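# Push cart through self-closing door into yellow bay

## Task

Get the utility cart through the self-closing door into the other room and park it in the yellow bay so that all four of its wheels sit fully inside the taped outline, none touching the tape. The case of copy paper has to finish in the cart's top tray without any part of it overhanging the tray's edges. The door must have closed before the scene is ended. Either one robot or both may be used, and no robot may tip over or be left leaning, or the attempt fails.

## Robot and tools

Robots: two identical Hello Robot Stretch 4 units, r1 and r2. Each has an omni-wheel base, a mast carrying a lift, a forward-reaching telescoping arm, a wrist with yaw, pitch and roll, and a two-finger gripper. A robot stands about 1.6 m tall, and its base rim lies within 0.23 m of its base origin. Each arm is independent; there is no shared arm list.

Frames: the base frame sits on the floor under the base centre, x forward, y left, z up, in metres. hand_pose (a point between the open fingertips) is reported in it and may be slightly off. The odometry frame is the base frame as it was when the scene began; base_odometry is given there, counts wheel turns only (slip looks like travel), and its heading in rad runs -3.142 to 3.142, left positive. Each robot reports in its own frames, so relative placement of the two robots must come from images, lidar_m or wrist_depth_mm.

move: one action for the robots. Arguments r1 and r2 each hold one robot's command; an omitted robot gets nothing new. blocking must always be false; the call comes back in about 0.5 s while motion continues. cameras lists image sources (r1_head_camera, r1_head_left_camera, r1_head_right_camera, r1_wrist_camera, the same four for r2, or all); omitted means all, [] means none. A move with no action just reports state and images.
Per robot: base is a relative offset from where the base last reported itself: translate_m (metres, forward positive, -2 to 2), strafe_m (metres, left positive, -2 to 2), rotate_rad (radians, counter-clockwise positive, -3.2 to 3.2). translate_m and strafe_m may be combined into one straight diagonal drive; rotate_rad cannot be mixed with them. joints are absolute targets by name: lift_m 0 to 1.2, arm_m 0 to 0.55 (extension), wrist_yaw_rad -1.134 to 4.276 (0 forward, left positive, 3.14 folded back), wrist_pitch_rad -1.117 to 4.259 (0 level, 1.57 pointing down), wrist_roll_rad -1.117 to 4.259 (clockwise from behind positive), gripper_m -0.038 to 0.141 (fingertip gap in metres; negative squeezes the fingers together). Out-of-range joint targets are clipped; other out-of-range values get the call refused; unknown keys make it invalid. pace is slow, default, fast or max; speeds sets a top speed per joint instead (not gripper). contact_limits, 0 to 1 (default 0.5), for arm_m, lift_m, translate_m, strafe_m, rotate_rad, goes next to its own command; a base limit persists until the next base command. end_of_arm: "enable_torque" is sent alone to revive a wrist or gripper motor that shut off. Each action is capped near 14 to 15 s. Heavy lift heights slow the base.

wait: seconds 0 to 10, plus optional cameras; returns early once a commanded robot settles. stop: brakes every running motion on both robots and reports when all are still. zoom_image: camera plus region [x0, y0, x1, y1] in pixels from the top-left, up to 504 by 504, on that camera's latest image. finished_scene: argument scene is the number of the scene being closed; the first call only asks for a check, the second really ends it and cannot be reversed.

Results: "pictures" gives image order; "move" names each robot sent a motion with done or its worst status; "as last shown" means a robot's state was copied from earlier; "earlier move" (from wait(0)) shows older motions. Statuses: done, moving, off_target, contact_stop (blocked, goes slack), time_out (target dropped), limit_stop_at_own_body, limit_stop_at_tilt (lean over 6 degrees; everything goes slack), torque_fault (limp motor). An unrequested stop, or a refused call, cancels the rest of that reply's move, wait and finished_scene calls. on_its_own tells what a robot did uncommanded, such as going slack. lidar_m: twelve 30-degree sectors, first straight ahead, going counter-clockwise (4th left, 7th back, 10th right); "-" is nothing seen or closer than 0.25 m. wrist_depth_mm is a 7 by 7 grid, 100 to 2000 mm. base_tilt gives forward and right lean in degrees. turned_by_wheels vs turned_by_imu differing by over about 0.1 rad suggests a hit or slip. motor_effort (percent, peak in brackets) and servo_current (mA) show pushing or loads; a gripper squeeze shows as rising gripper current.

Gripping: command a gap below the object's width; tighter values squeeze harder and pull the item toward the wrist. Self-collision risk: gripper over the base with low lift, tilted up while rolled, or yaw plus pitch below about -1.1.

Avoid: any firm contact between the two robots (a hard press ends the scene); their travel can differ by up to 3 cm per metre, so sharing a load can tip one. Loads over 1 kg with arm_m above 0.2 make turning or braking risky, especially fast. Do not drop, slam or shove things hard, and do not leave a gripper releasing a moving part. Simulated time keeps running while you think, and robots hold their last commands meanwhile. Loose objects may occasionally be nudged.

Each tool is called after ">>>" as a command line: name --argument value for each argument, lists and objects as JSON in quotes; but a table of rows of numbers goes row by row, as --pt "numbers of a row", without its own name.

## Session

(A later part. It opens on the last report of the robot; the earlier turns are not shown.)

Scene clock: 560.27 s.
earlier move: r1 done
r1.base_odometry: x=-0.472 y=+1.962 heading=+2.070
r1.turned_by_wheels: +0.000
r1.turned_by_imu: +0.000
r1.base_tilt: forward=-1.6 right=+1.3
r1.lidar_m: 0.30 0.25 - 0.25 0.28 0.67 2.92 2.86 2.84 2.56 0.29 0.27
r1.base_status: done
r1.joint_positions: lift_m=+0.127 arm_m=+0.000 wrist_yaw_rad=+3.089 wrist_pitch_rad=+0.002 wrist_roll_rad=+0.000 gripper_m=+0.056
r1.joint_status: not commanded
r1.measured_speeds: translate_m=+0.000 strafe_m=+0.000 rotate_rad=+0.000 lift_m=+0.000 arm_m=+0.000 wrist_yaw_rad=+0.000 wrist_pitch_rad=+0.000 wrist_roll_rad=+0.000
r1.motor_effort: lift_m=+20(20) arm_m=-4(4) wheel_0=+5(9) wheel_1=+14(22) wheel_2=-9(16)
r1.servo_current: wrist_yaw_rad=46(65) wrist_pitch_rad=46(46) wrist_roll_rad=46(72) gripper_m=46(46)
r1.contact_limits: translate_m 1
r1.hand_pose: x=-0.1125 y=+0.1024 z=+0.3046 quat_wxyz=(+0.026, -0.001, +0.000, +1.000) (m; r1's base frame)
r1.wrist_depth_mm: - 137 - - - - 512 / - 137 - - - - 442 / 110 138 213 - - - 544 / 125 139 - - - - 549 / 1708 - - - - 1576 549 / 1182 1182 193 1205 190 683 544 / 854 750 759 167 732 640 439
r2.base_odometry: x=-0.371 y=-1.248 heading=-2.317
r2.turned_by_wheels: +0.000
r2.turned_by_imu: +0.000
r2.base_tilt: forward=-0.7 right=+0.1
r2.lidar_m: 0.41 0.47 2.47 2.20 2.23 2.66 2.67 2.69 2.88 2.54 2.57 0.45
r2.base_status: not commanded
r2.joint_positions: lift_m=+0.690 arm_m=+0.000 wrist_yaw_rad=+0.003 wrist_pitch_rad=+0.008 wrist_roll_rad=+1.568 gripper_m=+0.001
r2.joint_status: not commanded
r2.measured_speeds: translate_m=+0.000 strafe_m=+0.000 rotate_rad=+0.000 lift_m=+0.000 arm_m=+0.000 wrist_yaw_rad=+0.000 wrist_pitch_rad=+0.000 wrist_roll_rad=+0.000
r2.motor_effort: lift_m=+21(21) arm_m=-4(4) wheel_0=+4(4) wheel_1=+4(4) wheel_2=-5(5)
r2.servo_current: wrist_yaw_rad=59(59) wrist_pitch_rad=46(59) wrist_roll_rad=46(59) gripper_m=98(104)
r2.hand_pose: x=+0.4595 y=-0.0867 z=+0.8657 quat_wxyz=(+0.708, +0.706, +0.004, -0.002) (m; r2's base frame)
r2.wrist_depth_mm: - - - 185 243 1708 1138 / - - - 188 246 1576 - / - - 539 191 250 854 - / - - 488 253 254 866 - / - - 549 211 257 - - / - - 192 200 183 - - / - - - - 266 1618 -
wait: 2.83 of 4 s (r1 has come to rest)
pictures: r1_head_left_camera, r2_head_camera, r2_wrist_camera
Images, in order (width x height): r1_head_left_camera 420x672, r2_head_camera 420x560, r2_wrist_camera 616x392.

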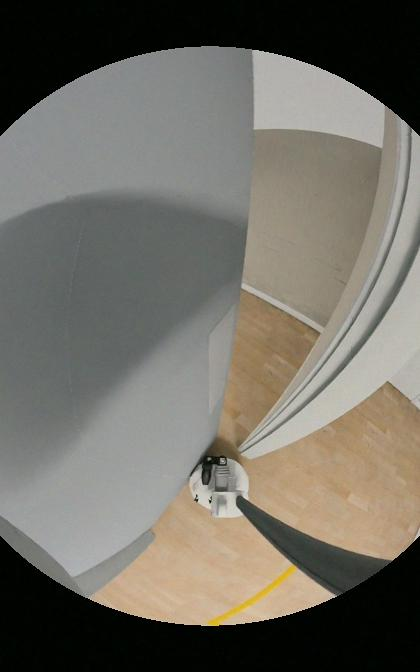

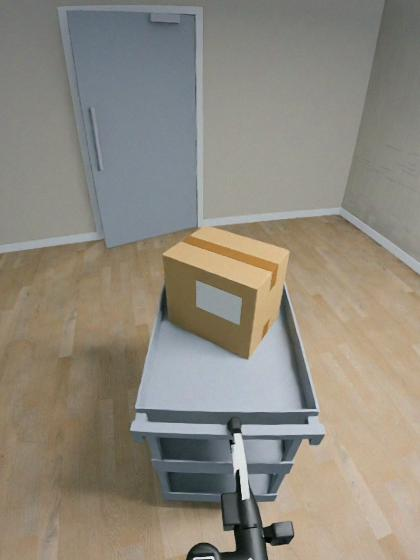

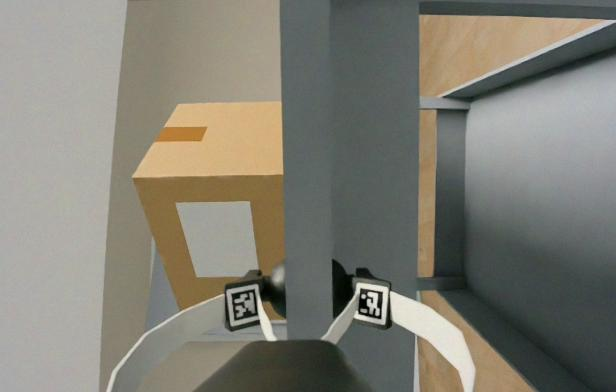

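>>> move --blocking false --r1 '{"base": {"translate_m": 0.165, "strafe_m": 0.331}, "pace": "slow", "contact_limits": {"translate_m": 1.0}}' --r2 '{"base": {"translate_m": 0.25, "strafe_m": -0.12}, "pace": "slow"}' --cameras '[]'

>>> wait --seconds 4 --cameras '["r2_head_camera", "r2_wrist_camera"]'

>>> wait --seconds 2 --cameras '["r1_head_left_camera", "r2_head_camera"]'

Scene clock: 587.07 s.
move: r1 moving; r2 moving
r1.base_odometry: x=-0.484 y=+1.962 heading=+2.069
r1.turned_by_wheels: -0.001
r1.turned_by_imu: -0.001
r1.base_tilt: forward=-1.6 right=+1.3
r1.lidar_m: 0.31 0.25 - 0.25 0.28 0.66 2.90 2.89 2.86 2.55 0.29 0.26
r1.base_status: translate_m moving; strafe_m moving
r1.joint_positions: lift_m=+0.127 arm_m=+0.000 wrist_yaw_rad=+3.089 wrist_pitch_rad=+0.002 wrist_roll_rad=+0.000 gripper_m=+0.056
r1.joint_status: not commanded
r1.measured_speeds: translate_m=+0.022 strafe_m=+0.043 rotate_rad=+0.002 lift_m=+0.000 arm_m=+0.000 wrist_yaw_rad=+0.000 wrist_pitch_rad=+0.000 wrist_roll_rad=+0.000
r1.motor_effort: lift_m=+20(20) arm_m=-4(4) wheel_0=-20(20) wheel_1=+16(20) wheel_2=-8(12)
r1.servo_current: wrist_yaw_rad=59(59) wrist_pitch_rad=46(46) wrist_roll_rad=26(65) gripper_m=39(46)
r1.contact_limits: translate_m 1
r1.hand_pose: x=-0.1125 y=+0.1024 z=+0.3046 quat_wxyz=(+0.026, -0.001, +0.000, +1.000) (m; r1's base frame)
r1.wrist_depth_mm: - 137 - - - 668 455 / - 137 - - - 683 397 / 110 138 213 - - 683 477 / 125 139 - - - - 484 / 1708 - - - - 691 484 / 1205 1229 193 1205 191 691 477 / 854 750 750 167 750 634 466
r2.base_odometry: x=-0.384 y=-1.253 heading=-2.317
r2.turned_by_wheels: +0.000
r2.turned_by_imu: +0.001
r2.base_tilt: forward=-0.7 right=+0.1
r2.lidar_m: 0.41 0.43 2.51 2.20 2.23 2.65 2.67 2.70 2.84 2.53 2.55 0.46
r2.base_status: translate_m moving; strafe_m moving
r2.joint_positions: lift_m=+0.690 arm_m=+0.000 wrist_yaw_rad=+0.002 wrist_pitch_rad=+0.008 wrist_roll_rad=+1.568 gripper_m=+0.001
r2.joint_status: not commanded
r2.measured_speeds: translate_m=+0.048 strafe_m=-0.024 rotate_rad=-0.002 lift_m=+0.000 arm_m=+0.000 wrist_yaw_rad=-0.003 wrist_pitch_rad=+0.000 wrist_roll_rad=+0.000
r2.motor_effort: lift_m=+21(21) arm_m=-4(4) wheel_0=+8(12) wheel_1=+4(6) wheel_2=-11(11)
r2.servo_current: wrist_yaw_rad=46(52) wrist_pitch_rad=52(52) wrist_roll_rad=59(59) gripper_m=91(98)
r2.hand_pose: x=+0.4595 y=-0.0867 z=+0.8657 quat_wxyz=(+0.708, +0.706, +0.004, -0.002) (m; r2's base frame)
r2.wrist_depth_mm: - - - 186 244 1576 1160 / - - - 189 247 1618 - / - - 559 191 249 842 - / - - 480 252 253 866 - / - - 539 211 256 878 - / - - 192 198 183 - - / - - - - 263 1708 -
pictures: none
No camera images: "cameras" was empty.

Scene clock: 590.53 s.
earlier move: r1 moving; r2 done
r1.base_odometry: x=-0.815 y=+1.950 heading=+2.070
r1.turned_by_wheels: +0.001
r1.turned_by_imu: +0.005
r1.base_tilt: forward=-1.6 right=+1.3
r1.lidar_m: 2.51 0.26 0.25 - 0.25 0.26 0.68 3.21 3.17 0.45 0.45 2.26
r1.base_status: translate_m moving; strafe_m moving
r1.joint_positions: lift_m=+0.127 arm_m=+0.000 wrist_yaw_rad=+3.089 wrist_pitch_rad=+0.002 wrist_roll_rad=+0.000 gripper_m=+0.056
r1.joint_status: not commanded
r1.measured_speeds: translate_m=+0.034 strafe_m=+0.066 rotate_rad=+0.002 lift_m=+0.000 arm_m=+0.000 wrist_yaw_rad=+0.000 wrist_pitch_rad=+0.000 wrist_roll_rad=+0.000
r1.motor_effort: lift_m=+20(20) arm_m=-4(4) wheel_0=-8(20) wheel_1=+14(20) wheel_2=-2(12)
r1.servo_current: wrist_yaw_rad=46(72) wrist_pitch_rad=39(52) wrist_roll_rad=52(65) gripper_m=46(46)
r1.contact_limits: translate_m 1
r1.hand_pose: x=-0.1125 y=+0.1024 z=+0.3046 quat_wxyz=(+0.026, -0.001, +0.000, +1.000) (m; r1's base frame)
r1.wrist_depth_mm: - 137 - - 347 227 - / - 138 - - 387 215 - / 110 138 213 - 353 216 163 / 125 140 - - 394 216 162 / 1661 - - - 399 217 162 / 1182 1182 195 1098 195 217 163 / 854 750 750 155 355 191 -
r2.base_odometry: x=-0.629 y=-1.350 heading=-2.316
r2.turned_by_wheels: +0.000
r2.turned_by_imu: +0.002
r2.base_tilt: forward=-0.6 right=+0.0
r2.lidar_m: 0.37 0.38 2.64 2.37 2.36 2.86 2.86 2.90 2.68 2.36 2.38 0.44
r2.base_status: done
r2.joint_positions: lift_m=+0.690 arm_m=+0.000 wrist_yaw_rad=+0.000 wrist_pitch_rad=+0.008 wrist_roll_rad=+1.568 gripper_m=+0.001
r2.joint_status: not commanded
r2.measured_speeds: translate_m=+0.000 strafe_m=+0.000 rotate_rad=+0.000 lift_m=+0.000 arm_m=+0.000 wrist_yaw_rad=+0.000 wrist_pitch_rad=+0.000 wrist_roll_rad=+0.000
r2.motor_effort: lift_m=+21(21) arm_m=+5(5) wheel_0=+6(13) wheel_1=+5(8) wheel_2=-5(14)
r2.servo_current: wrist_yaw_rad=52(59) wrist_pitch_rad=52(59) wrist_roll_rad=52(65) gripper_m=65(98)
r2.hand_pose: x=+0.4593 y=-0.0873 z=+0.8657 quat_wxyz=(+0.708, +0.706, +0.003, -0.003) (m; r2's base frame)
r2.wrist_depth_mm: - - - 204 271 277 278 / - - - 198 263 1661 1160 / - - - 191 253 1661 - / - - 574 187 248 - - / - 480 469 183 242 842 - / - - 190 178 183 - - / - 1921 - - 230 - -
wait: 3.47 of 4 s (r2 has come to rest)
pictures: r2_head_camera, r2_wrist_camera
Images, in order (width x height): r2_head_camera 420x560, r2_wrist_camera 616x392.

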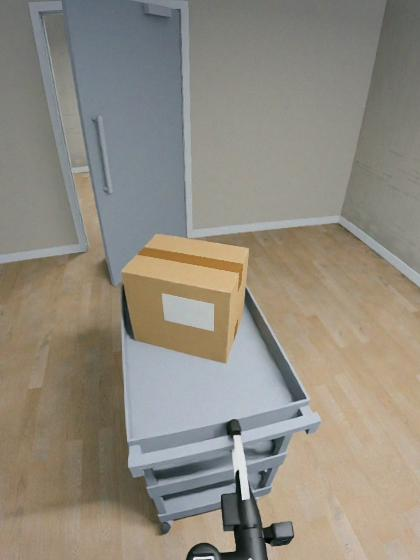

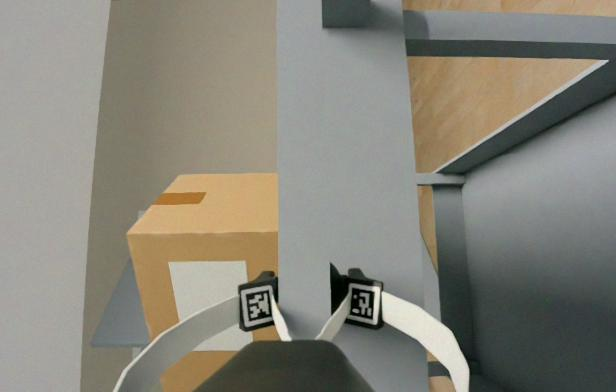

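Scene clock: 591.53 s.
earlier move: r1 done
r1.base_odometry: x=-0.841 y=+1.949 heading=+2.070
r1.turned_by_wheels: +0.000
r1.turned_by_imu: +0.000
r1.base_tilt: forward=-1.6 right=+1.3
r1.lidar_m: 2.53 0.28 0.25 - 0.25 0.25 0.67 3.24 3.20 0.46 0.46 2.25
r1.base_status: done
r1.joint_positions: lift_m=+0.127 arm_m=+0.000 wrist_yaw_rad=+3.089 wrist_pitch_rad=+0.002 wrist_roll_rad=+0.000 gripper_m=+0.056
r1.joint_status: not commanded
r1.measured_speeds: translate_m=+0.000 strafe_m=+0.000 rotate_rad=+0.000 lift_m=+0.000 arm_m=+0.000 wrist_yaw_rad=+0.000 wrist_pitch_rad=+0.000 wrist_roll_rad=+0.000
r1.motor_effort: lift_m=+20(20) arm_m=-4(4) wheel_0=-10(20) wheel_1=+15(20) wheel_2=-1(12)
r1.servo_current: wrist_yaw_rad=46(72) wrist_pitch_rad=52(52) wrist_roll_rad=33(72) gripper_m=46(46)
r1.contact_limits: translate_m 1
r1.hand_pose: x=-0.1125 y=+0.1024 z=+0.3046 quat_wxyz=(+0.026, -0.001, +0.000, +1.000) (m; r1's base frame)
r1.wrist_depth_mm: - 137 - - 351 220 - / - 137 - - 355 208 - / 110 138 213 - 357 208 160 / 125 139 - - 362 210 160 / 1708 - - 1983 362 211 160 / 1205 1205 195 831 195 209 168 / 854 750 759 155 329 187 -
r2.base_odometry: x=-0.629 y=-1.350 heading=-2.316
r2.turned_by_wheels: +0.000
r2.turned_by_imu: +0.000
r2.base_tilt: forward=-0.6 right=+0.1
r2.lidar_m: 0.37 0.36 2.69 2.33 2.37 2.84 2.90 2.88 2.71 2.37 2.40 0.46
r2.base_status: done
r2.joint_positions: lift_m=+0.690 arm_m=+0.000 wrist_yaw_rad=+0.000 wrist_pitch_rad=+0.008 wrist_roll_rad=+1.568 gripper_m=+0.001
r2.joint_status: not commanded
r2.measured_speeds: translate_m=+0.000 strafe_m=+0.000 rotate_rad=+0.000 lift_m=+0.000 arm_m=+0.000 wrist_yaw_rad=+0.000 wrist_pitch_rad=+0.000 wrist_roll_rad=+0.000
r2.motor_effort: lift_m=+21(21) arm_m=+4(5) wheel_0=+7(13) wheel_1=+5(8) wheel_2=-5(14)
r2.servo_current: wrist_yaw_rad=46(59) wrist_pitch_rad=52(59) wrist_roll_rad=39(65) gripper_m=65(98)
r2.hand_pose: x=+0.4593 y=-0.0873 z=+0.8657 quat_wxyz=(+0.708, +0.706, +0.003, -0.003) (m; r2's base frame)
r2.wrist_depth_mm: - - - 204 272 277 278 / - - - 198 262 1618 1138 / - - - 192 253 1661 - / - - 574 187 248 - - / - 480 469 182 241 842 - / - 1983 190 178 183 - - / - 1808 - - 229 - -
wait: 1.00 of 2 s (r1 has come to rest)
pictures: r1_head_left_camera, r2_head_camera
Images, in order (width x height): r1_head_left_camera 420x672, r2_head_camera 420x560.

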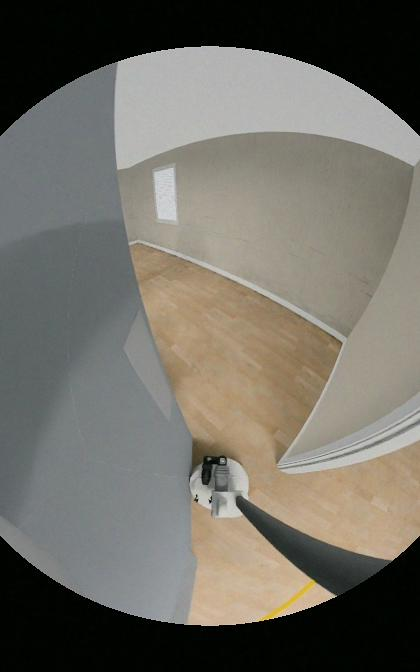

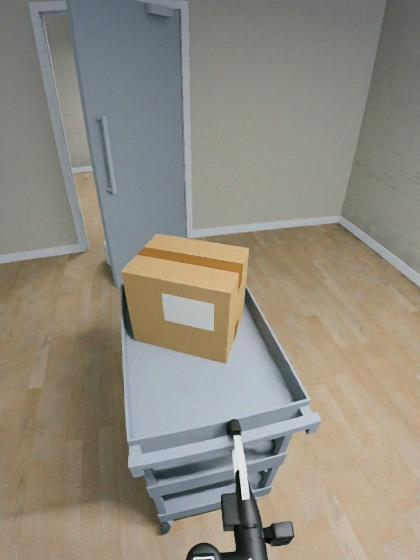

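>>> move --blocking false

Scene clock: 617.63 s.
r1.base_odometry: x=-0.841 y=+1.949 heading=+2.070
r1.turned_by_wheels: +0.000
r1.turned_by_imu: +0.000
r1.base_tilt: forward=-1.6 right=+1.3
r1.lidar_m: 2.55 0.27 0.25 - 0.25 0.27 0.65 3.22 3.21 0.47 0.46 2.25
r1.base_status: done
r1.joint_positions: lift_m=+0.127 arm_m=+0.000 wrist_yaw_rad=+3.089 wrist_pitch_rad=+0.002 wrist_roll_rad=+0.000 gripper_m=+0.056
r1.joint_status: not commanded
r1.measured_speeds: translate_m=+0.000 strafe_m=+0.000 rotate_rad=+0.000 lift_m=+0.000 arm_m=+0.000 wrist_yaw_rad=+0.000 wrist_pitch_rad=+0.000 wrist_roll_rad=+0.000
r1.motor_effort: lift_m=+20(20) arm_m=-4(4) wheel_0=-10(20) wheel_1=+15(20) wheel_2=-1(12)
r1.servo_current: wrist_yaw_rad=46(72) wrist_pitch_rad=39(52) wrist_roll_rad=39(72) gripper_m=39(46)
r1.contact_limits: translate_m 1
r1.hand_pose: x=-0.1125 y=+0.1024 z=+0.3046 quat_wxyz=(+0.026, -0.001, +0.000, +1.000) (m; r1's base frame)
r1.wrist_depth_mm: - 137 - - 351 217 - / - 138 - - 353 208 - / 110 138 212 - 357 210 160 / 125 140 - - 359 210 160 / 1661 - - 1921 364 211 160 / 1182 1182 195 831 195 210 168 / 831 759 750 156 327 187 -
r2.base_odometry: x=-0.629 y=-1.350 heading=-2.316
r2.turned_by_wheels: +0.000
r2.turned_by_imu: +0.000
r2.base_tilt: forward=-0.7 right=+0.1
r2.lidar_m: 0.36 0.36 2.67 2.38 2.40 2.85 2.88 2.91 2.67 2.36 2.40 0.46
r2.base_status: done
r2.joint_positions: lift_m=+0.690 arm_m=+0.000 wrist_yaw_rad=+0.000 wrist_pitch_rad=+0.008 wrist_roll_rad=+1.568 gripper_m=+0.001
r2.joint_status: not commanded
r2.measured_speeds: translate_m=+0.000 strafe_m=+0.000 rotate_rad=+0.000 lift_m=+0.000 arm_m=+0.000 wrist_yaw_rad=+0.000 wrist_pitch_rad=+0.000 wrist_roll_rad=+0.000
r2.motor_effort: lift_m=+21(21) arm_m=+4(5) wheel_0=+6(13) wheel_1=+5(8) wheel_2=-5(14)
r2.servo_current: wrist_yaw_rad=46(59) wrist_pitch_rad=52(59) wrist_roll_rad=33(65) gripper_m=65(98)
r2.hand_pose: x=+0.4593 y=-0.0873 z=+0.8657 quat_wxyz=(+0.708, +0.706, +0.003, -0.003) (m; r2's base frame)
r2.wrist_depth_mm: - - - 204 271 278 278 / - - - 198 262 1618 1182 / - - - 192 254 1618 - / - - 574 186 248 - - / - 477 469 183 241 842 - / - 1983 189 177 185 - - / - 1863 - - 230 - -
pictures: r1_head_camera, r1_head_left_camera, r1_head_right_camera, r1_wrist_camera, r2_head_camera, r2_head_left_camera, r2_head_right_camera, r2_wrist_camera
Images, in order (width x height): r1_head_camera 420x560, r1_head_left_camera 420x672, r1_head_right_camera 420x672, r1_wrist_camera 616x392, r2_head_camera 420x560, r2_head_left_camera 420x672, r2_head_right_camera 420x672, r2_wrist_camera 616x392.

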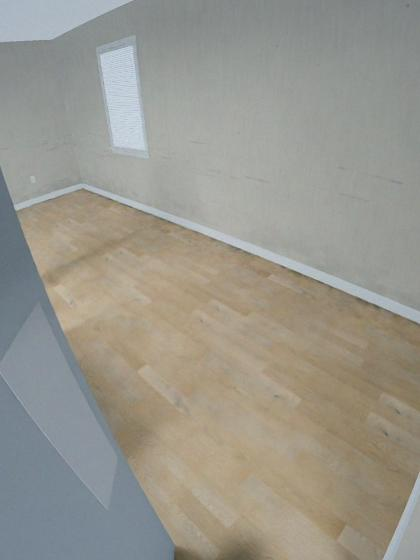

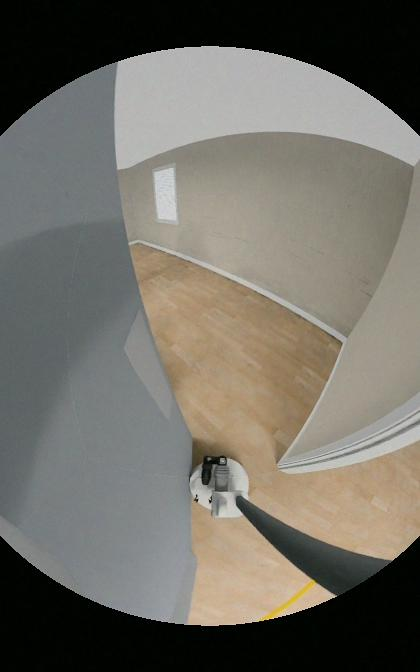

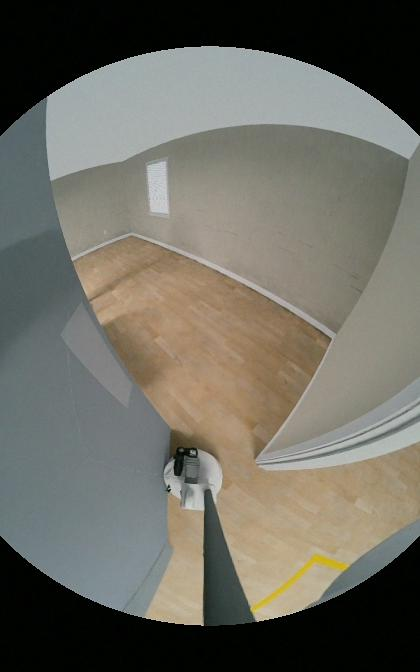

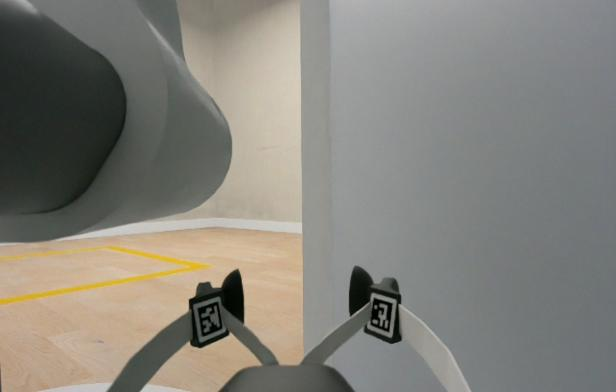

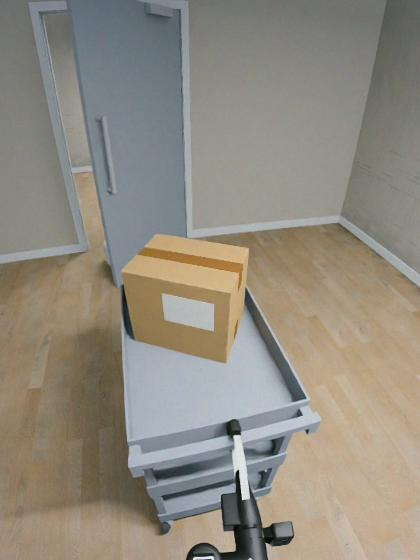

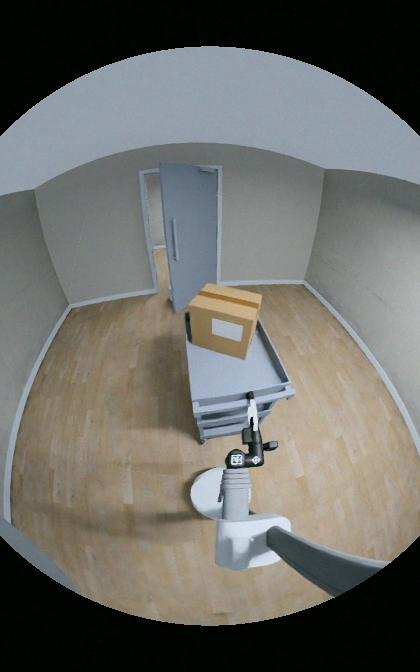

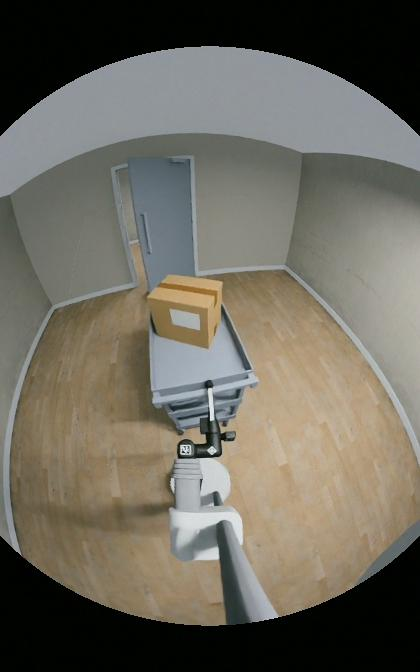

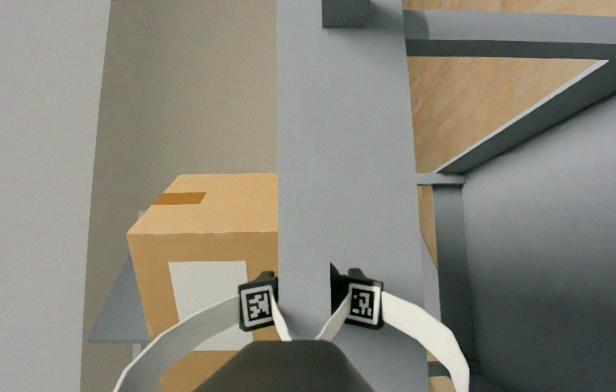

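>>> move --blocking false --r1 '{"base": {"strafe_m": 0.467, "translate_m": -0.04}, "pace": "slow", "contact_limits": {"translate_m": 1.0}}' --cameras '[]'

>>> wait --seconds 8 --cameras '["r1_head_camera", "r1_head_left_camera", "r2_head_camera"]'

Scene clock: 645.33 s.
move: r1 moving
r1.base_odometry: x=-0.853 y=+1.941 heading=+2.070
r1.turned_by_wheels: +0.000
r1.turned_by_imu: -0.001
r1.base_tilt: forward=-1.6 right=+1.3
r1.lidar_m: 2.55 0.32 0.25 - 0.25 0.27 0.59 3.23 3.22 0.48 0.48 2.27
r1.base_status: translate_m moving; strafe_m moving
r1.joint_positions: lift_m=+0.127 arm_m=+0.000 wrist_yaw_rad=+3.089 wrist_pitch_rad=+0.002 wrist_roll_rad=+0.000 gripper_m=+0.056
r1.joint_status: not commanded
r1.measured_speeds: translate_m=-0.004 strafe_m=+0.053 rotate_rad=+0.000 lift_m=+0.000 arm_m=+0.000 wrist_yaw_rad=+0.000 wrist_pitch_rad=+0.000 wrist_roll_rad=+0.000
r1.motor_effort: lift_m=+20(20) arm_m=-4(4) wheel_0=-19(21) wheel_1=+12(19) wheel_2=+6(6)
r1.servo_current: wrist_yaw_rad=39(65) wrist_pitch_rad=39(46) wrist_roll_rad=46(59) gripper_m=39(46)
r1.contact_limits: translate_m 1
r1.hand_pose: x=-0.1125 y=+0.1024 z=+0.3046 quat_wxyz=(+0.026, -0.001, +0.000, +1.000) (m; r1's base frame)
r1.wrist_depth_mm: - 137 - - 338 215 - / - 137 - - 343 206 - / 110 138 212 - 347 206 160 / 125 140 - - 347 208 160 / 1708 - - 798 349 208 160 / 1205 1205 195 809 195 208 167 / 866 750 759 156 317 185 -
r2.base_odometry: x=-0.629 y=-1.350 heading=-2.316
r2.turned_by_wheels: +0.000
r2.turned_by_imu: +0.000
r2.base_tilt: forward=-0.7 right=+0.1
r2.lidar_m: 0.37 0.37 2.66 2.38 2.37 2.83 2.89 2.92 2.70 2.37 2.41 0.47
r2.base_status: not commanded
r2.joint_positions: lift_m=+0.690 arm_m=+0.000 wrist_yaw_rad=+0.000 wrist_pitch_rad=+0.008 wrist_roll_rad=+1.568 gripper_m=+0.001
r2.joint_status: not commanded
r2.measured_speeds: translate_m=+0.000 strafe_m=+0.000 rotate_rad=+0.000 lift_m=+0.000 arm_m=+0.000 wrist_yaw_rad=+0.000 wrist_pitch_rad=+0.000 wrist_roll_rad=+0.000
r2.motor_effort: lift_m=+21(21) arm_m=+4(5) wheel_0=+6(6) wheel_1=+5(5) wheel_2=-5(6)
r2.servo_current: wrist_yaw_rad=46(59) wrist_pitch_rad=52(59) wrist_roll_rad=46(65) gripper_m=65(72)
r2.hand_pose: x=+0.4593 y=-0.0873 z=+0.8657 quat_wxyz=(+0.708, +0.706, +0.003, -0.003) (m; r2's base frame)
r2.wrist_depth_mm: - - - 204 271 278 278 / - - - 198 263 1661 1138 / - - - 192 253 1661 - / - - 574 187 247 - - / - 480 469 183 241 842 - / - 1921 189 178 185 - - / - - - - 231 - -
pictures: none
No camera images: "cameras" was empty.

Scene clock: 650.70 s.
earlier move: r1 done
r1.base_odometry: x=-1.232 y=+1.690 heading=+2.071
r1.turned_by_wheels: +0.001
r1.turned_by_imu: +0.003
r1.base_tilt: forward=-1.6 right=+1.3
r1.lidar_m: 2.95 1.26 0.42 0.25 0.26 0.26 0.25 0.39 3.54 0.91 1.05 2.59
r1.base_status: done
r1.joint_positions: lift_m=+0.127 arm_m=+0.000 wrist_yaw_rad=+3.089 wrist_pitch_rad=+0.002 wrist_roll_rad=+0.000 gripper_m=+0.056
r1.joint_status: not commanded
r1.measured_speeds: translate_m=+0.000 strafe_m=+0.000 rotate_rad=+0.000 lift_m=+0.000 arm_m=+0.000 wrist_yaw_rad=+0.000 wrist_pitch_rad=+0.000 wrist_roll_rad=+0.000
r1.motor_effort: lift_m=+20(20) arm_m=-4(4) wheel_0=-8(22) wheel_1=+6(19) wheel_2=+7(11)
r1.servo_current: wrist_yaw_rad=46(72) wrist_pitch_rad=46(52) wrist_roll_rad=52(72) gripper_m=46(52)
r1.contact_limits: translate_m 1
r1.hand_pose: x=-0.1125 y=+0.1024 z=+0.3046 quat_wxyz=(+0.026, -0.001, +0.000, +1.000) (m; r1's base frame)
r1.wrist_depth_mm: - 137 375 298 249 212 191 / - 137 349 298 249 217 192 / 110 138 245 300 250 213 193 / 125 140 342 301 251 215 194 / 1661 484 379 303 252 215 195 / 1078 492 193 304 196 215 195 / 798 455 373 143 246 202 194
r2.base_odometry: x=-0.629 y=-1.350 heading=-2.316
r2.turned_by_wheels: +0.000
r2.turned_by_imu: +0.001
r2.base_tilt: forward=-0.6 right=+0.1
r2.lidar_m: 0.38 0.37 2.66 2.36 2.37 2.86 2.88 2.90 2.68 2.38 2.39 0.45
r2.base_status: not commanded
r2.joint_positions: lift_m=+0.690 arm_m=+0.000 wrist_yaw_rad=+0.000 wrist_pitch_rad=+0.008 wrist_roll_rad=+1.568 gripper_m=+0.001
r2.joint_status: not commanded
r2.measured_speeds: translate_m=+0.000 strafe_m=+0.000 rotate_rad=+0.000 lift_m=+0.000 arm_m=+0.000 wrist_yaw_rad=+0.000 wrist_pitch_rad=+0.000 wrist_roll_rad=+0.000
r2.motor_effort: lift_m=+21(21) arm_m=+4(5) wheel_0=+6(7) wheel_1=+5(5) wheel_2=-5(6)
r2.servo_current: wrist_yaw_rad=39(59) wrist_pitch_rad=52(59) wrist_roll_rad=39(65) gripper_m=72(72)
r2.hand_pose: x=+0.4593 y=-0.0873 z=+0.8657 quat_wxyz=(+0.708, +0.706, +0.003, -0.003) (m; r2's base frame)
r2.wrist_depth_mm: - - - 203 271 278 281 / - - - 198 262 1661 1160 / - - - 191 254 1618 - / - - 569 187 248 - - / - 480 469 183 242 842 - / - - 189 178 183 - - / - - - - 230 - -
wait: 5.37 of 8 s (r1 has come to rest)
pictures: r1_head_camera, r1_head_left_camera, r2_head_camera
Images, in order (width x height): r1_head_camera 420x560, r1_head_left_camera 420x672, r2_head_camera 420x560.

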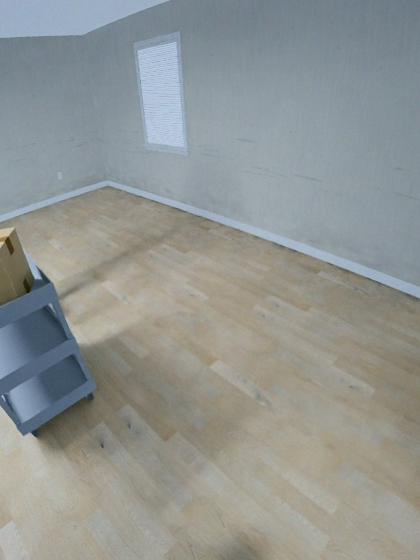

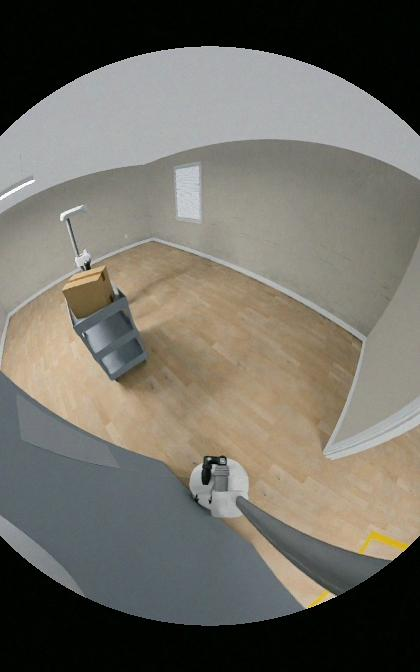

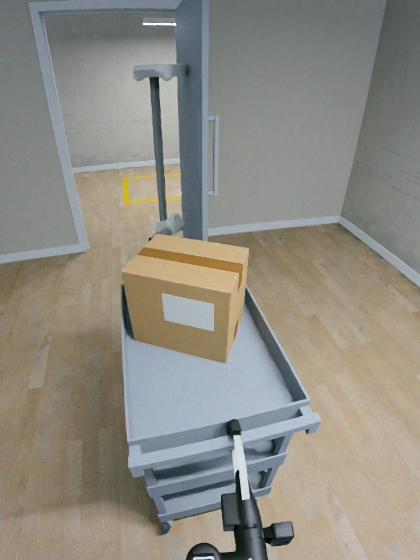

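>>> move --blocking false --r1 '{"base": {"strafe_m": 0.224, "translate_m": -0.129}, "pace": "slow", "contact_limits": {"translate_m": 0.8}}' --cameras '[]'

>>> wait --seconds 5 --cameras '["r1_head_left_camera", "r2_head_camera"]'

Scene clock: 661.13 s.
move: r1 moving
r1.base_odometry: x=-1.238 y=+1.679 heading=+2.071
r1.turned_by_wheels: +0.000
r1.turned_by_imu: +0.000
r1.base_tilt: forward=-1.6 right=+1.3
r1.lidar_m: 2.96 1.25 0.42 0.25 0.26 0.25 0.25 0.39 3.53 0.95 1.11 2.58
r1.base_status: translate_m moving; strafe_m moving
r1.joint_positions: lift_m=+0.127 arm_m=+0.000 wrist_yaw_rad=+3.089 wrist_pitch_rad=+0.002 wrist_roll_rad=+0.000 gripper_m=+0.056
r1.joint_status: not commanded
r1.measured_speeds: translate_m=-0.025 strafe_m=+0.043 rotate_rad=+0.002 lift_m=+0.000 arm_m=+0.000 wrist_yaw_rad=+0.000 wrist_pitch_rad=+0.000 wrist_roll_rad=+0.000
r1.motor_effort: lift_m=+20(20) arm_m=-4(4) wheel_0=-12(15) wheel_1=+10(10) wheel_2=+10(10)
r1.servo_current: wrist_yaw_rad=39(78) wrist_pitch_rad=39(46) wrist_roll_rad=52(65) gripper_m=39(46)
r1.contact_limits: translate_m 0.8
r1.hand_pose: x=-0.1125 y=+0.1024 z=+0.3046 quat_wxyz=(+0.026, -0.001, +0.000, +1.000) (m; r1's base frame)
r1.wrist_depth_mm: - 137 355 296 248 213 193 / - 138 347 298 249 218 195 / 110 138 244 300 251 220 195 / 125 139 338 301 252 216 195 / 1661 477 375 301 253 211 195 / 1078 500 193 301 197 216 196 / 798 442 366 143 247 208 195
r2.base_odometry: x=-0.629 y=-1.350 heading=-2.316
r2.turned_by_wheels: +0.000
r2.turned_by_imu: +0.000
r2.base_tilt: forward=-0.7 right=+0.1
r2.lidar_m: 0.36 0.37 2.70 2.36 2.39 2.86 2.89 2.91 2.66 2.36 2.39 0.43
r2.base_status: not commanded
r2.joint_positions: lift_m=+0.690 arm_m=+0.000 wrist_yaw_rad=+0.000 wrist_pitch_rad=+0.008 wrist_roll_rad=+1.568 gripper_m=+0.001
r2.joint_status: not commanded
r2.measured_speeds: translate_m=+0.000 strafe_m=+0.000 rotate_rad=+0.000 lift_m=+0.000 arm_m=+0.000 wrist_yaw_rad=+0.000 wrist_pitch_rad=+0.000 wrist_roll_rad=+0.000
r2.motor_effort: lift_m=+21(21) arm_m=+5(5) wheel_0=+6(6) wheel_1=+5(5) wheel_2=-5(6)
r2.servo_current: wrist_yaw_rad=59(59) wrist_pitch_rad=52(52) wrist_roll_rad=39(52) gripper_m=65(65)
r2.hand_pose: x=+0.4593 y=-0.0873 z=+0.8657 quat_wxyz=(+0.708, +0.706, +0.003, -0.003) (m; r2's base frame)
r2.wrist_depth_mm: - - - 204 270 278 279 / - - - 198 262 1661 1160 / - - - 191 255 1661 - / - - 569 187 247 - - / - 480 466 183 241 831 - / - - 190 178 184 - - / - - - - 229 - -
pictures: none
No camera images: "cameras" was empty.

Scene clock: 665.93 s.
earlier move: r1 contact_stop
r1.base_odometry: x=-1.324 y=+1.637 heading=+2.128
r1.turned_by_wheels: +0.057
r1.turned_by_imu: +0.090
r1.base_tilt: forward=-1.6 right=+1.3
r1.lidar_m: 3.20 1.20 0.43 0.25 0.25 0.25 0.25 0.41 3.59 1.01 1.42 2.67
r1.base_status: translate_m contact_stop (by the wheels' count: -0.002 of -0.129); strafe_m contact_stop (by the wheels' count: +0.106 of +0.224)
r1.joint_positions: lift_m=+0.127 arm_m=+0.000 wrist_yaw_rad=+3.089 wrist_pitch_rad=+0.002 wrist_roll_rad=+0.000 gripper_m=+0.056
r1.joint_status: not commanded
r1.measured_speeds: translate_m=+0.000 strafe_m=+0.000 rotate_rad=+0.000 lift_m=+0.000 arm_m=+0.000 wrist_yaw_rad=+0.000 wrist_pitch_rad=+0.000 wrist_roll_rad=+0.000
r1.on_its_own: the wheels are slack since a contact_stop
r1.motor_effort: lift_m=+20(20) arm_m=+4(4) wheel_0=-1(32) wheel_1=+0(14) wheel_2=+0(26)
r1.servo_current: wrist_yaw_rad=52(78) wrist_pitch_rad=46(52) wrist_roll_rad=46(65) gripper_m=46(46)
r1.contact_limits: translate_m 0.8
r1.hand_pose: x=-0.1126 y=+0.1024 z=+0.3046 quat_wxyz=(+0.026, -0.001, +0.000, +1.000) (m; r1's base frame)
r1.wrist_depth_mm: 136 138 362 291 247 212 193 / 109 138 349 294 248 217 193 / 116 139 296 294 248 213 194 / 135 152 340 296 251 215 195 / 1708 480 366 297 250 215 195 / 1060 484 193 297 196 216 195 / 798 466 359 143 246 203 195
r2.base_odometry: x=-0.629 y=-1.350 heading=-2.316
r2.turned_by_wheels: +0.000
r2.turned_by_imu: +0.001
r2.base_tilt: forward=-0.7 right=+0.0
r2.lidar_m: 0.36 0.38 2.67 2.37 2.39 2.89 2.88 2.91 2.66 2.37 2.40 0.48
r2.base_status: not commanded
r2.joint_positions: lift_m=+0.690 arm_m=+0.000 wrist_yaw_rad=+0.000 wrist_pitch_rad=+0.008 wrist_roll_rad=+1.568 gripper_m=+0.001
r2.joint_status: not commanded
r2.measured_speeds: translate_m=+0.000 strafe_m=+0.000 rotate_rad=+0.000 lift_m=+0.000 arm_m=+0.000 wrist_yaw_rad=+0.000 wrist_pitch_rad=+0.000 wrist_roll_rad=+0.000
r2.motor_effort: lift_m=+21(21) arm_m=+4(5) wheel_0=+6(7) wheel_1=+5(6) wheel_2=-5(6)
r2.servo_current: wrist_yaw_rad=52(59) wrist_pitch_rad=59(59) wrist_roll_rad=52(65) gripper_m=72(72)
r2.hand_pose: x=+0.4593 y=-0.0873 z=+0.8657 quat_wxyz=(+0.708, +0.706, +0.003, -0.003) (m; r2's base frame)
r2.wrist_depth_mm: - - - 204 271 278 279 / - - - 198 262 1618 1138 / - - - 192 254 1618 - / - - 574 187 248 - - / - 480 469 183 240 831 - / - - 190 178 184 - - / - - - - 230 - -
wait: 4.80 of 5 s (r1 has come to rest)
pictures: r1_head_left_camera, r2_head_camera
Images, in order (width x height): r1_head_left_camera 420x672, r2_head_camera 420x560.

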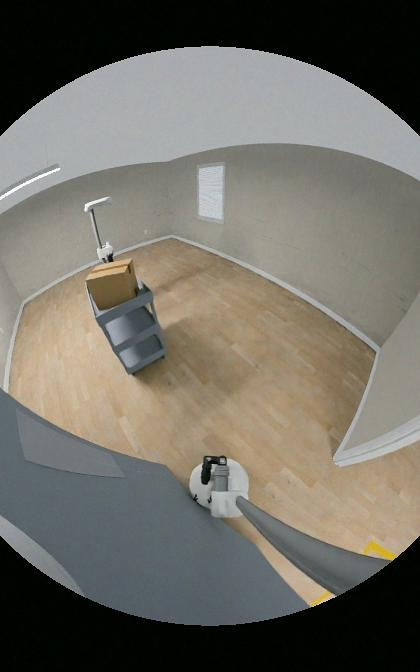

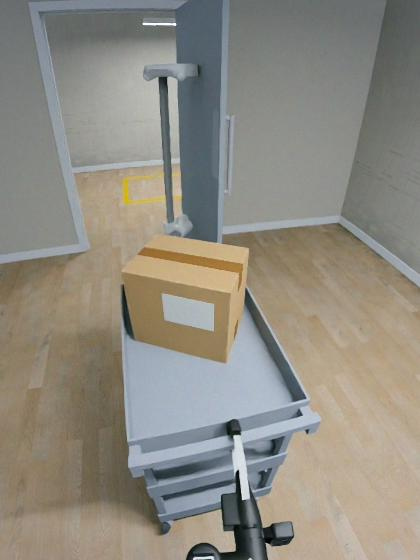

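>>> move --blocking false --r1 '{"base": {"strafe_m": 0.17, "translate_m": 0.15}, "pace": "slow", "contact_limits": {"translate_m": 0.7}}' --cameras '[]'

>>> wait --seconds 5 --cameras '["r1_head_left_camera", "r1_head_right_camera", "r1_wrist_camera", "r2_head_camera"]'

Scene clock: 742.70 s.
move: r1 moving
r1.base_odometry: x=-1.336 y=+1.639 heading=+2.128
r1.turned_by_wheels: +0.000
r1.turned_by_imu: +0.000
r1.base_tilt: forward=-1.6 right=+1.3
r1.lidar_m: 3.22 1.19 1.19 0.25 0.25 0.25 0.25 0.39 3.63 1.02 1.41 2.68
r1.base_status: translate_m moving; strafe_m moving
r1.joint_positions: lift_m=+0.127 arm_m=+0.000 wrist_yaw_rad=+3.089 wrist_pitch_rad=+0.002 wrist_roll_rad=+0.000 gripper_m=+0.056
r1.joint_status: not commanded
r1.measured_speeds: translate_m=+0.033 strafe_m=+0.038 rotate_rad=-0.003 lift_m=+0.000 arm_m=+0.000 wrist_yaw_rad=+0.000 wrist_pitch_rad=+0.000 wrist_roll_rad=+0.000
r1.motor_effort: lift_m=+20(20) arm_m=+4(4) wheel_0=-9(9) wheel_1=+7(12) wheel_2=+0(3)
r1.servo_current: wrist_yaw_rad=59(59) wrist_pitch_rad=46(46) wrist_roll_rad=52(65) gripper_m=46(46)
r1.contact_limits: translate_m 0.7
r1.hand_pose: x=-0.1126 y=+0.1024 z=+0.3046 quat_wxyz=(+0.026, -0.001, +0.000, +1.000) (m; r1's base frame)
r1.wrist_depth_mm: 136 138 357 293 247 212 193 / 109 138 349 293 248 217 193 / 116 139 296 294 249 214 194 / 135 152 342 296 248 214 194 / 1756 477 366 296 249 214 195 / 1098 484 193 298 196 216 195 / 809 466 357 143 245 202 195
r2.base_odometry: x=-0.629 y=-1.350 heading=-2.316
r2.turned_by_wheels: +0.000
r2.turned_by_imu: +0.000
r2.base_tilt: forward=-0.7 right=+0.0
r2.lidar_m: 0.37 0.38 2.68 2.37 2.37 2.89 2.88 2.90 2.68 2.37 2.40 0.46
r2.base_status: not commanded
r2.joint_positions: lift_m=+0.690 arm_m=+0.000 wrist_yaw_rad=+0.000 wrist_pitch_rad=+0.008 wrist_roll_rad=+1.568 gripper_m=+0.001
r2.joint_status: not commanded
r2.measured_speeds: translate_m=+0.000 strafe_m=+0.000 rotate_rad=+0.000 lift_m=+0.000 arm_m=+0.000 wrist_yaw_rad=+0.000 wrist_pitch_rad=+0.000 wrist_roll_rad=+0.000
r2.motor_effort: lift_m=+21(21) arm_m=+4(5) wheel_0=+6(6) wheel_1=+5(5) wheel_2=-5(6)
r2.servo_current: wrist_yaw_rad=59(59) wrist_pitch_rad=52(52) wrist_roll_rad=39(59) gripper_m=65(72)
r2.hand_pose: x=+0.4593 y=-0.0873 z=+0.8657 quat_wxyz=(+0.708, +0.706, +0.003, -0.003) (m; r2's base frame)
r2.wrist_depth_mm: - - - 204 271 277 278 / - - - 198 263 1618 1160 / - - - 192 255 1661 - / - - 569 187 249 - - / - 484 469 183 241 831 - / - - 190 178 183 - - / - - - - 230 - -
pictures: none
No camera images: "cameras" was empty.

Scene clock: 745.73 s.
earlier move: r1 done
r1.base_odometry: x=-1.547 y=+1.675 heading=+2.128
r1.turned_by_wheels: +0.000
r1.turned_by_imu: +0.001
r1.base_tilt: forward=-1.6 right=+1.2
r1.lidar_m: 3.22 0.98 3.76 0.25 0.25 0.26 0.25 0.39 3.81 1.18 1.91 2.70
r1.base_status: done
r1.joint_positions: lift_m=+0.127 arm_m=+0.000 wrist_yaw_rad=+3.089 wrist_pitch_rad=+0.002 wrist_roll_rad=+0.000 gripper_m=+0.056
r1.joint_status: not commanded
r1.measured_speeds: translate_m=+0.000 strafe_m=+0.000 rotate_rad=+0.000 lift_m=+0.000 arm_m=+0.000 wrist_yaw_rad=+0.000 wrist_pitch_rad=+0.000 wrist_roll_rad=+0.000
r1.motor_effort: lift_m=+20(20) arm_m=+4(4) wheel_0=-9(13) wheel_1=+5(12) wheel_2=+1(3)
r1.servo_current: wrist_yaw_rad=59(72) wrist_pitch_rad=46(52) wrist_roll_rad=46(65) gripper_m=46(52)
r1.contact_limits: translate_m 0.7
r1.hand_pose: x=-0.1126 y=+0.1024 z=+0.3046 quat_wxyz=(+0.026, -0.001, +0.000, +1.000) (m; r1's base frame)
r1.wrist_depth_mm: 136 138 359 290 246 213 194 / 109 138 347 294 248 219 194 / 116 139 296 293 249 215 195 / 135 152 338 294 249 215 195 / 138 469 364 297 250 216 196 / 991 477 193 297 196 216 196 / 759 459 355 143 246 207 195
r2.base_odometry: x=-0.629 y=-1.350 heading=-2.316
r2.turned_by_wheels: +0.000
r2.turned_by_imu: +0.000
r2.base_tilt: forward=-0.7 right=+0.1
r2.lidar_m: 0.37 0.38 2.67 2.38 2.37 2.86 2.89 2.90 2.66 2.38 2.40 0.45
r2.base_status: not commanded
r2.joint_positions: lift_m=+0.690 arm_m=+0.000 wrist_yaw_rad=+0.000 wrist_pitch_rad=+0.008 wrist_roll_rad=+1.568 gripper_m=+0.001
r2.joint_status: not commanded
r2.measured_speeds: translate_m=+0.000 strafe_m=+0.000 rotate_rad=+0.000 lift_m=+0.000 arm_m=+0.000 wrist_yaw_rad=+0.000 wrist_pitch_rad=+0.000 wrist_roll_rad=+0.000
r2.motor_effort: lift_m=+21(21) arm_m=+5(5) wheel_0=+6(7) wheel_1=+5(5) wheel_2=-5(6)
r2.servo_current: wrist_yaw_rad=46(59) wrist_pitch_rad=46(59) wrist_roll_rad=52(65) gripper_m=65(72)
r2.hand_pose: x=+0.4593 y=-0.0873 z=+0.8657 quat_wxyz=(+0.708, +0.706, +0.003, -0.003) (m; r2's base frame)
r2.wrist_depth_mm: - - - 204 272 277 278 / - - - 198 263 1661 1160 / - - - 191 255 1661 - / - - 569 187 247 - - / - 477 469 183 241 842 - / - - 189 178 183 - - / - - - - 230 - -
wait: 3.03 of 5 s (r1 has come to rest)
pictures: r1_head_left_camera, r1_head_right_camera, r1_wrist_camera, r2_head_camera
Images, in order (width x height): r1_head_left_camera 420x672, r1_head_right_camera 420x672, r1_wrist_camera 616x392, r2_head_camera 420x560.

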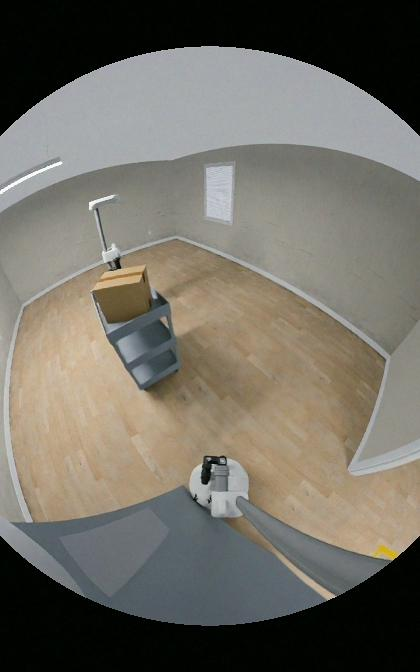

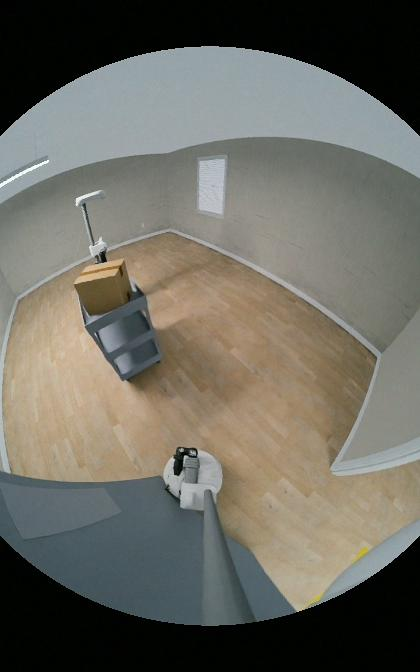

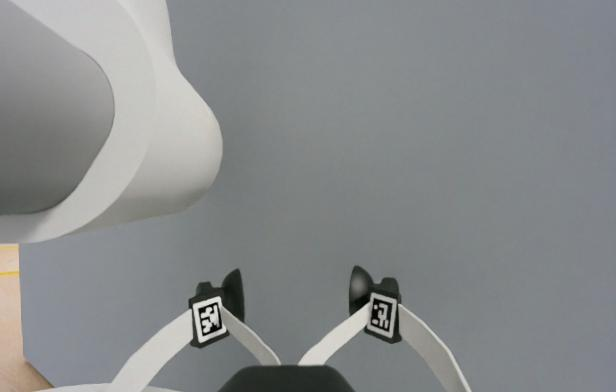

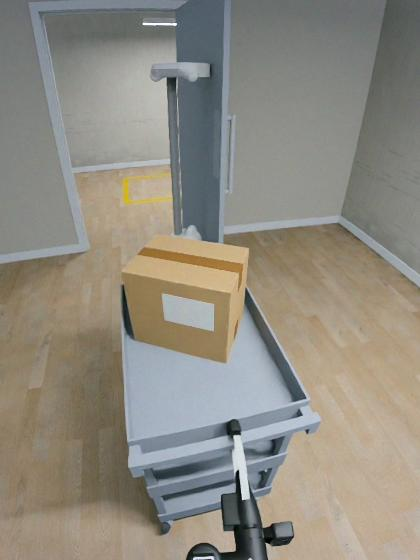

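>>> move --blocking false --r2 '{"base": {"rotate_rad": 0.12}, "pace": "slow"}' --cameras '[]'

>>> wait --seconds 2 --cameras '["r2_head_camera", "r2_wrist_camera"]'

Scene clock: 866.23 s.
move: r2 moving
r1.base_odometry: x=-1.547 y=+1.675 heading=+2.128
r1.turned_by_wheels: +0.000
r1.turned_by_imu: +0.000
r1.base_tilt: forward=-1.6 right=+1.3
r1.lidar_m: 3.17 0.95 3.77 0.25 0.25 0.25 0.25 0.39 3.83 1.20 1.90 2.70
r1.base_status: not commanded
r1.joint_positions: lift_m=+0.127 arm_m=+0.000 wrist_yaw_rad=+3.089 wrist_pitch_rad=+0.002 wrist_roll_rad=+0.000 gripper_m=+0.056
r1.joint_status: not commanded
r1.measured_speeds: translate_m=+0.000 strafe_m=+0.000 rotate_rad=+0.000 lift_m=+0.000 arm_m=+0.000 wrist_yaw_rad=+0.000 wrist_pitch_rad=+0.000 wrist_roll_rad=+0.000
r1.motor_effort: lift_m=+20(20) arm_m=+4(4) wheel_0=-9(9) wheel_1=+5(5) wheel_2=+1(1)
r1.servo_current: wrist_yaw_rad=52(59) wrist_pitch_rad=39(46) wrist_roll_rad=39(65) gripper_m=46(46)
r1.contact_limits: translate_m 0.7
r1.hand_pose: x=-0.1126 y=+0.1024 z=+0.3046 quat_wxyz=(+0.026, -0.001, +0.000, +1.000) (m; r1's base frame)
r1.wrist_depth_mm: 136 138 357 293 247 213 193 / 109 138 347 293 248 217 194 / 116 139 296 294 248 215 195 / 135 152 340 296 250 216 195 / 138 473 364 296 250 216 196 / 991 477 193 297 196 216 196 / 768 459 357 143 246 208 196
r2.base_odometry: x=-0.629 y=-1.350 heading=-2.216
r2.turned_by_wheels: +0.100
r2.turned_by_imu: +0.098
r2.base_tilt: forward=-0.6 right=+0.1
r2.lidar_m: 0.37 0.42 2.58 2.36 2.42 3.03 2.87 2.94 2.55 2.37 2.40 0.42
r2.base_status: rotate_rad moving
r2.joint_positions: lift_m=+0.690 arm_m=+0.000 wrist_yaw_rad=-0.007 wrist_pitch_rad=+0.008 wrist_roll_rad=+1.568 gripper_m=+0.001
r2.joint_status: not commanded
r2.measured_speeds: translate_m=+0.001 strafe_m=+0.000 rotate_rad=+0.215 lift_m=+0.000 arm_m=+0.000 wrist_yaw_rad=+0.000 wrist_pitch_rad=+0.000 wrist_roll_rad=+0.000
r2.motor_effort: lift_m=+21(21) arm_m=+4(5) wheel_0=-7(11) wheel_1=-4(8) wheel_2=-9(13)
r2.servo_current: wrist_yaw_rad=46(52) wrist_pitch_rad=46(59) wrist_roll_rad=39(52) gripper_m=65(65)
r2.hand_pose: x=+0.4587 y=-0.0893 z=+0.8657 quat_wxyz=(+0.708, +0.706, +0.000, -0.005) (m; r2's base frame)
r2.wrist_depth_mm: - - - 185 249 1366 1042 / - - - 183 246 1661 569 / - - 1863 181 243 809 - / - - 477 180 241 842 - / - - 488 178 238 842 - / - - 190 176 182 - - / - - 580 - 235 - -
pictures: none
No camera images: "cameras" was empty.

Scene clock: 892.67 s.
earlier move: r2 done
r1.base_odometry: x=-1.547 y=+1.675 heading=+2.128
r1.turned_by_wheels: +0.000
r1.turned_by_imu: +0.000
r1.base_tilt: forward=-1.6 right=+1.3
r1.lidar_m: 3.19 0.97 3.75 0.25 0.25 0.25 0.25 0.36 3.82 1.19 1.89 2.67
r1.base_status: not commanded
r1.joint_positions: lift_m=+0.127 arm_m=+0.000 wrist_yaw_rad=+3.089 wrist_pitch_rad=+0.002 wrist_roll_rad=+0.000 gripper_m=+0.056
r1.joint_status: not commanded
r1.measured_speeds: translate_m=+0.000 strafe_m=+0.000 rotate_rad=+0.000 lift_m=+0.000 arm_m=+0.000 wrist_yaw_rad=+0.000 wrist_pitch_rad=+0.000 wrist_roll_rad=+0.000
r1.motor_effort: lift_m=+20(20) arm_m=+4(4) wheel_0=-8(9) wheel_1=+5(5) wheel_2=+1(1)
r1.servo_current: wrist_yaw_rad=46(59) wrist_pitch_rad=33(52) wrist_roll_rad=59(72) gripper_m=39(52)
r1.contact_limits: translate_m 0.7
r1.hand_pose: x=-0.1126 y=+0.1024 z=+0.3046 quat_wxyz=(+0.026, -0.001, +0.000, +1.000) (m; r1's base frame)
r1.wrist_depth_mm: 136 138 359 293 247 212 193 / 108 138 349 293 247 219 195 / 116 139 296 294 249 215 195 / 135 152 340 296 250 216 195 / 138 473 364 297 249 215 196 / 976 473 193 298 197 216 196 / 768 462 353 144 246 208 196
r2.base_odometry: x=-0.629 y=-1.350 heading=-2.197
r2.turned_by_wheels: +0.019
r2.turned_by_imu: +0.019
r2.base_tilt: forward=-0.7 right=+0.1
r2.lidar_m: 0.41 0.41 2.56 2.37 2.42 3.11 2.88 2.95 2.56 2.37 2.43 0.42
r2.base_status: done
r2.joint_positions: lift_m=+0.690 arm_m=+0.000 wrist_yaw_rad=+0.000 wrist_pitch_rad=+0.008 wrist_roll_rad=+1.568 gripper_m=+0.001
r2.joint_status: not commanded
r2.measured_speeds: translate_m=+0.000 strafe_m=+0.000 rotate_rad=+0.000 lift_m=+0.000 arm_m=+0.000 wrist_yaw_rad=+0.000 wrist_pitch_rad=+0.000 wrist_roll_rad=+0.000
r2.motor_effort: lift_m=+21(21) arm_m=+4(5) wheel_0=-3(11) wheel_1=-5(8) wheel_2=-3(13)
r2.servo_current: wrist_yaw_rad=46(59) wrist_pitch_rad=52(59) wrist_roll_rad=39(52) gripper_m=65(72)
r2.hand_pose: x=+0.4593 y=-0.0874 z=+0.8657 quat_wxyz=(+0.708, +0.706, +0.003, -0.003) (m; r2's base frame)
r2.wrist_depth_mm: - - - 176 237 1499 1160 / - - - 177 237 1661 - / - - 585 177 238 798 - / - 496 469 177 238 831 - / - - 500 177 238 831 - / - - 189 178 183 - - / - - - - - - -
wait: 0.00 of 2 s (r2 has come to rest)
pictures: r2_head_camera, r2_wrist_camera
Images, in order (width x height): r2_head_camera 420x560, r2_wrist_camera 616x392.

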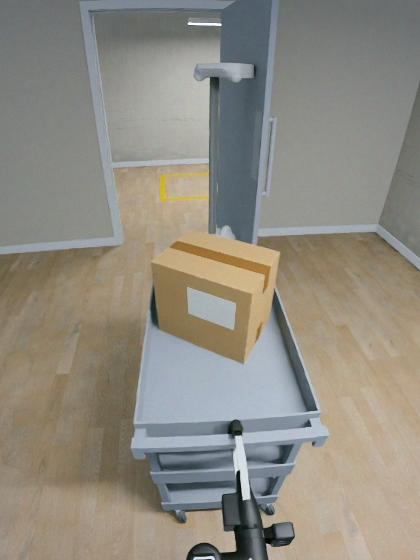

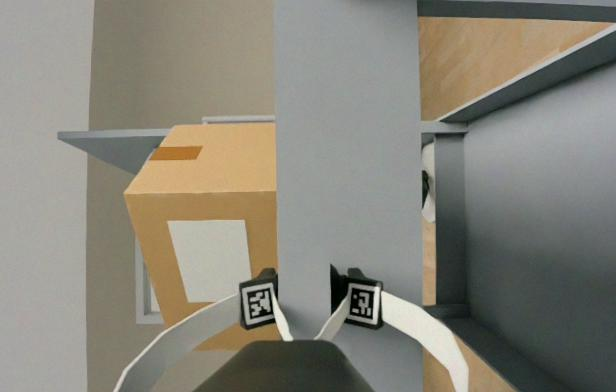

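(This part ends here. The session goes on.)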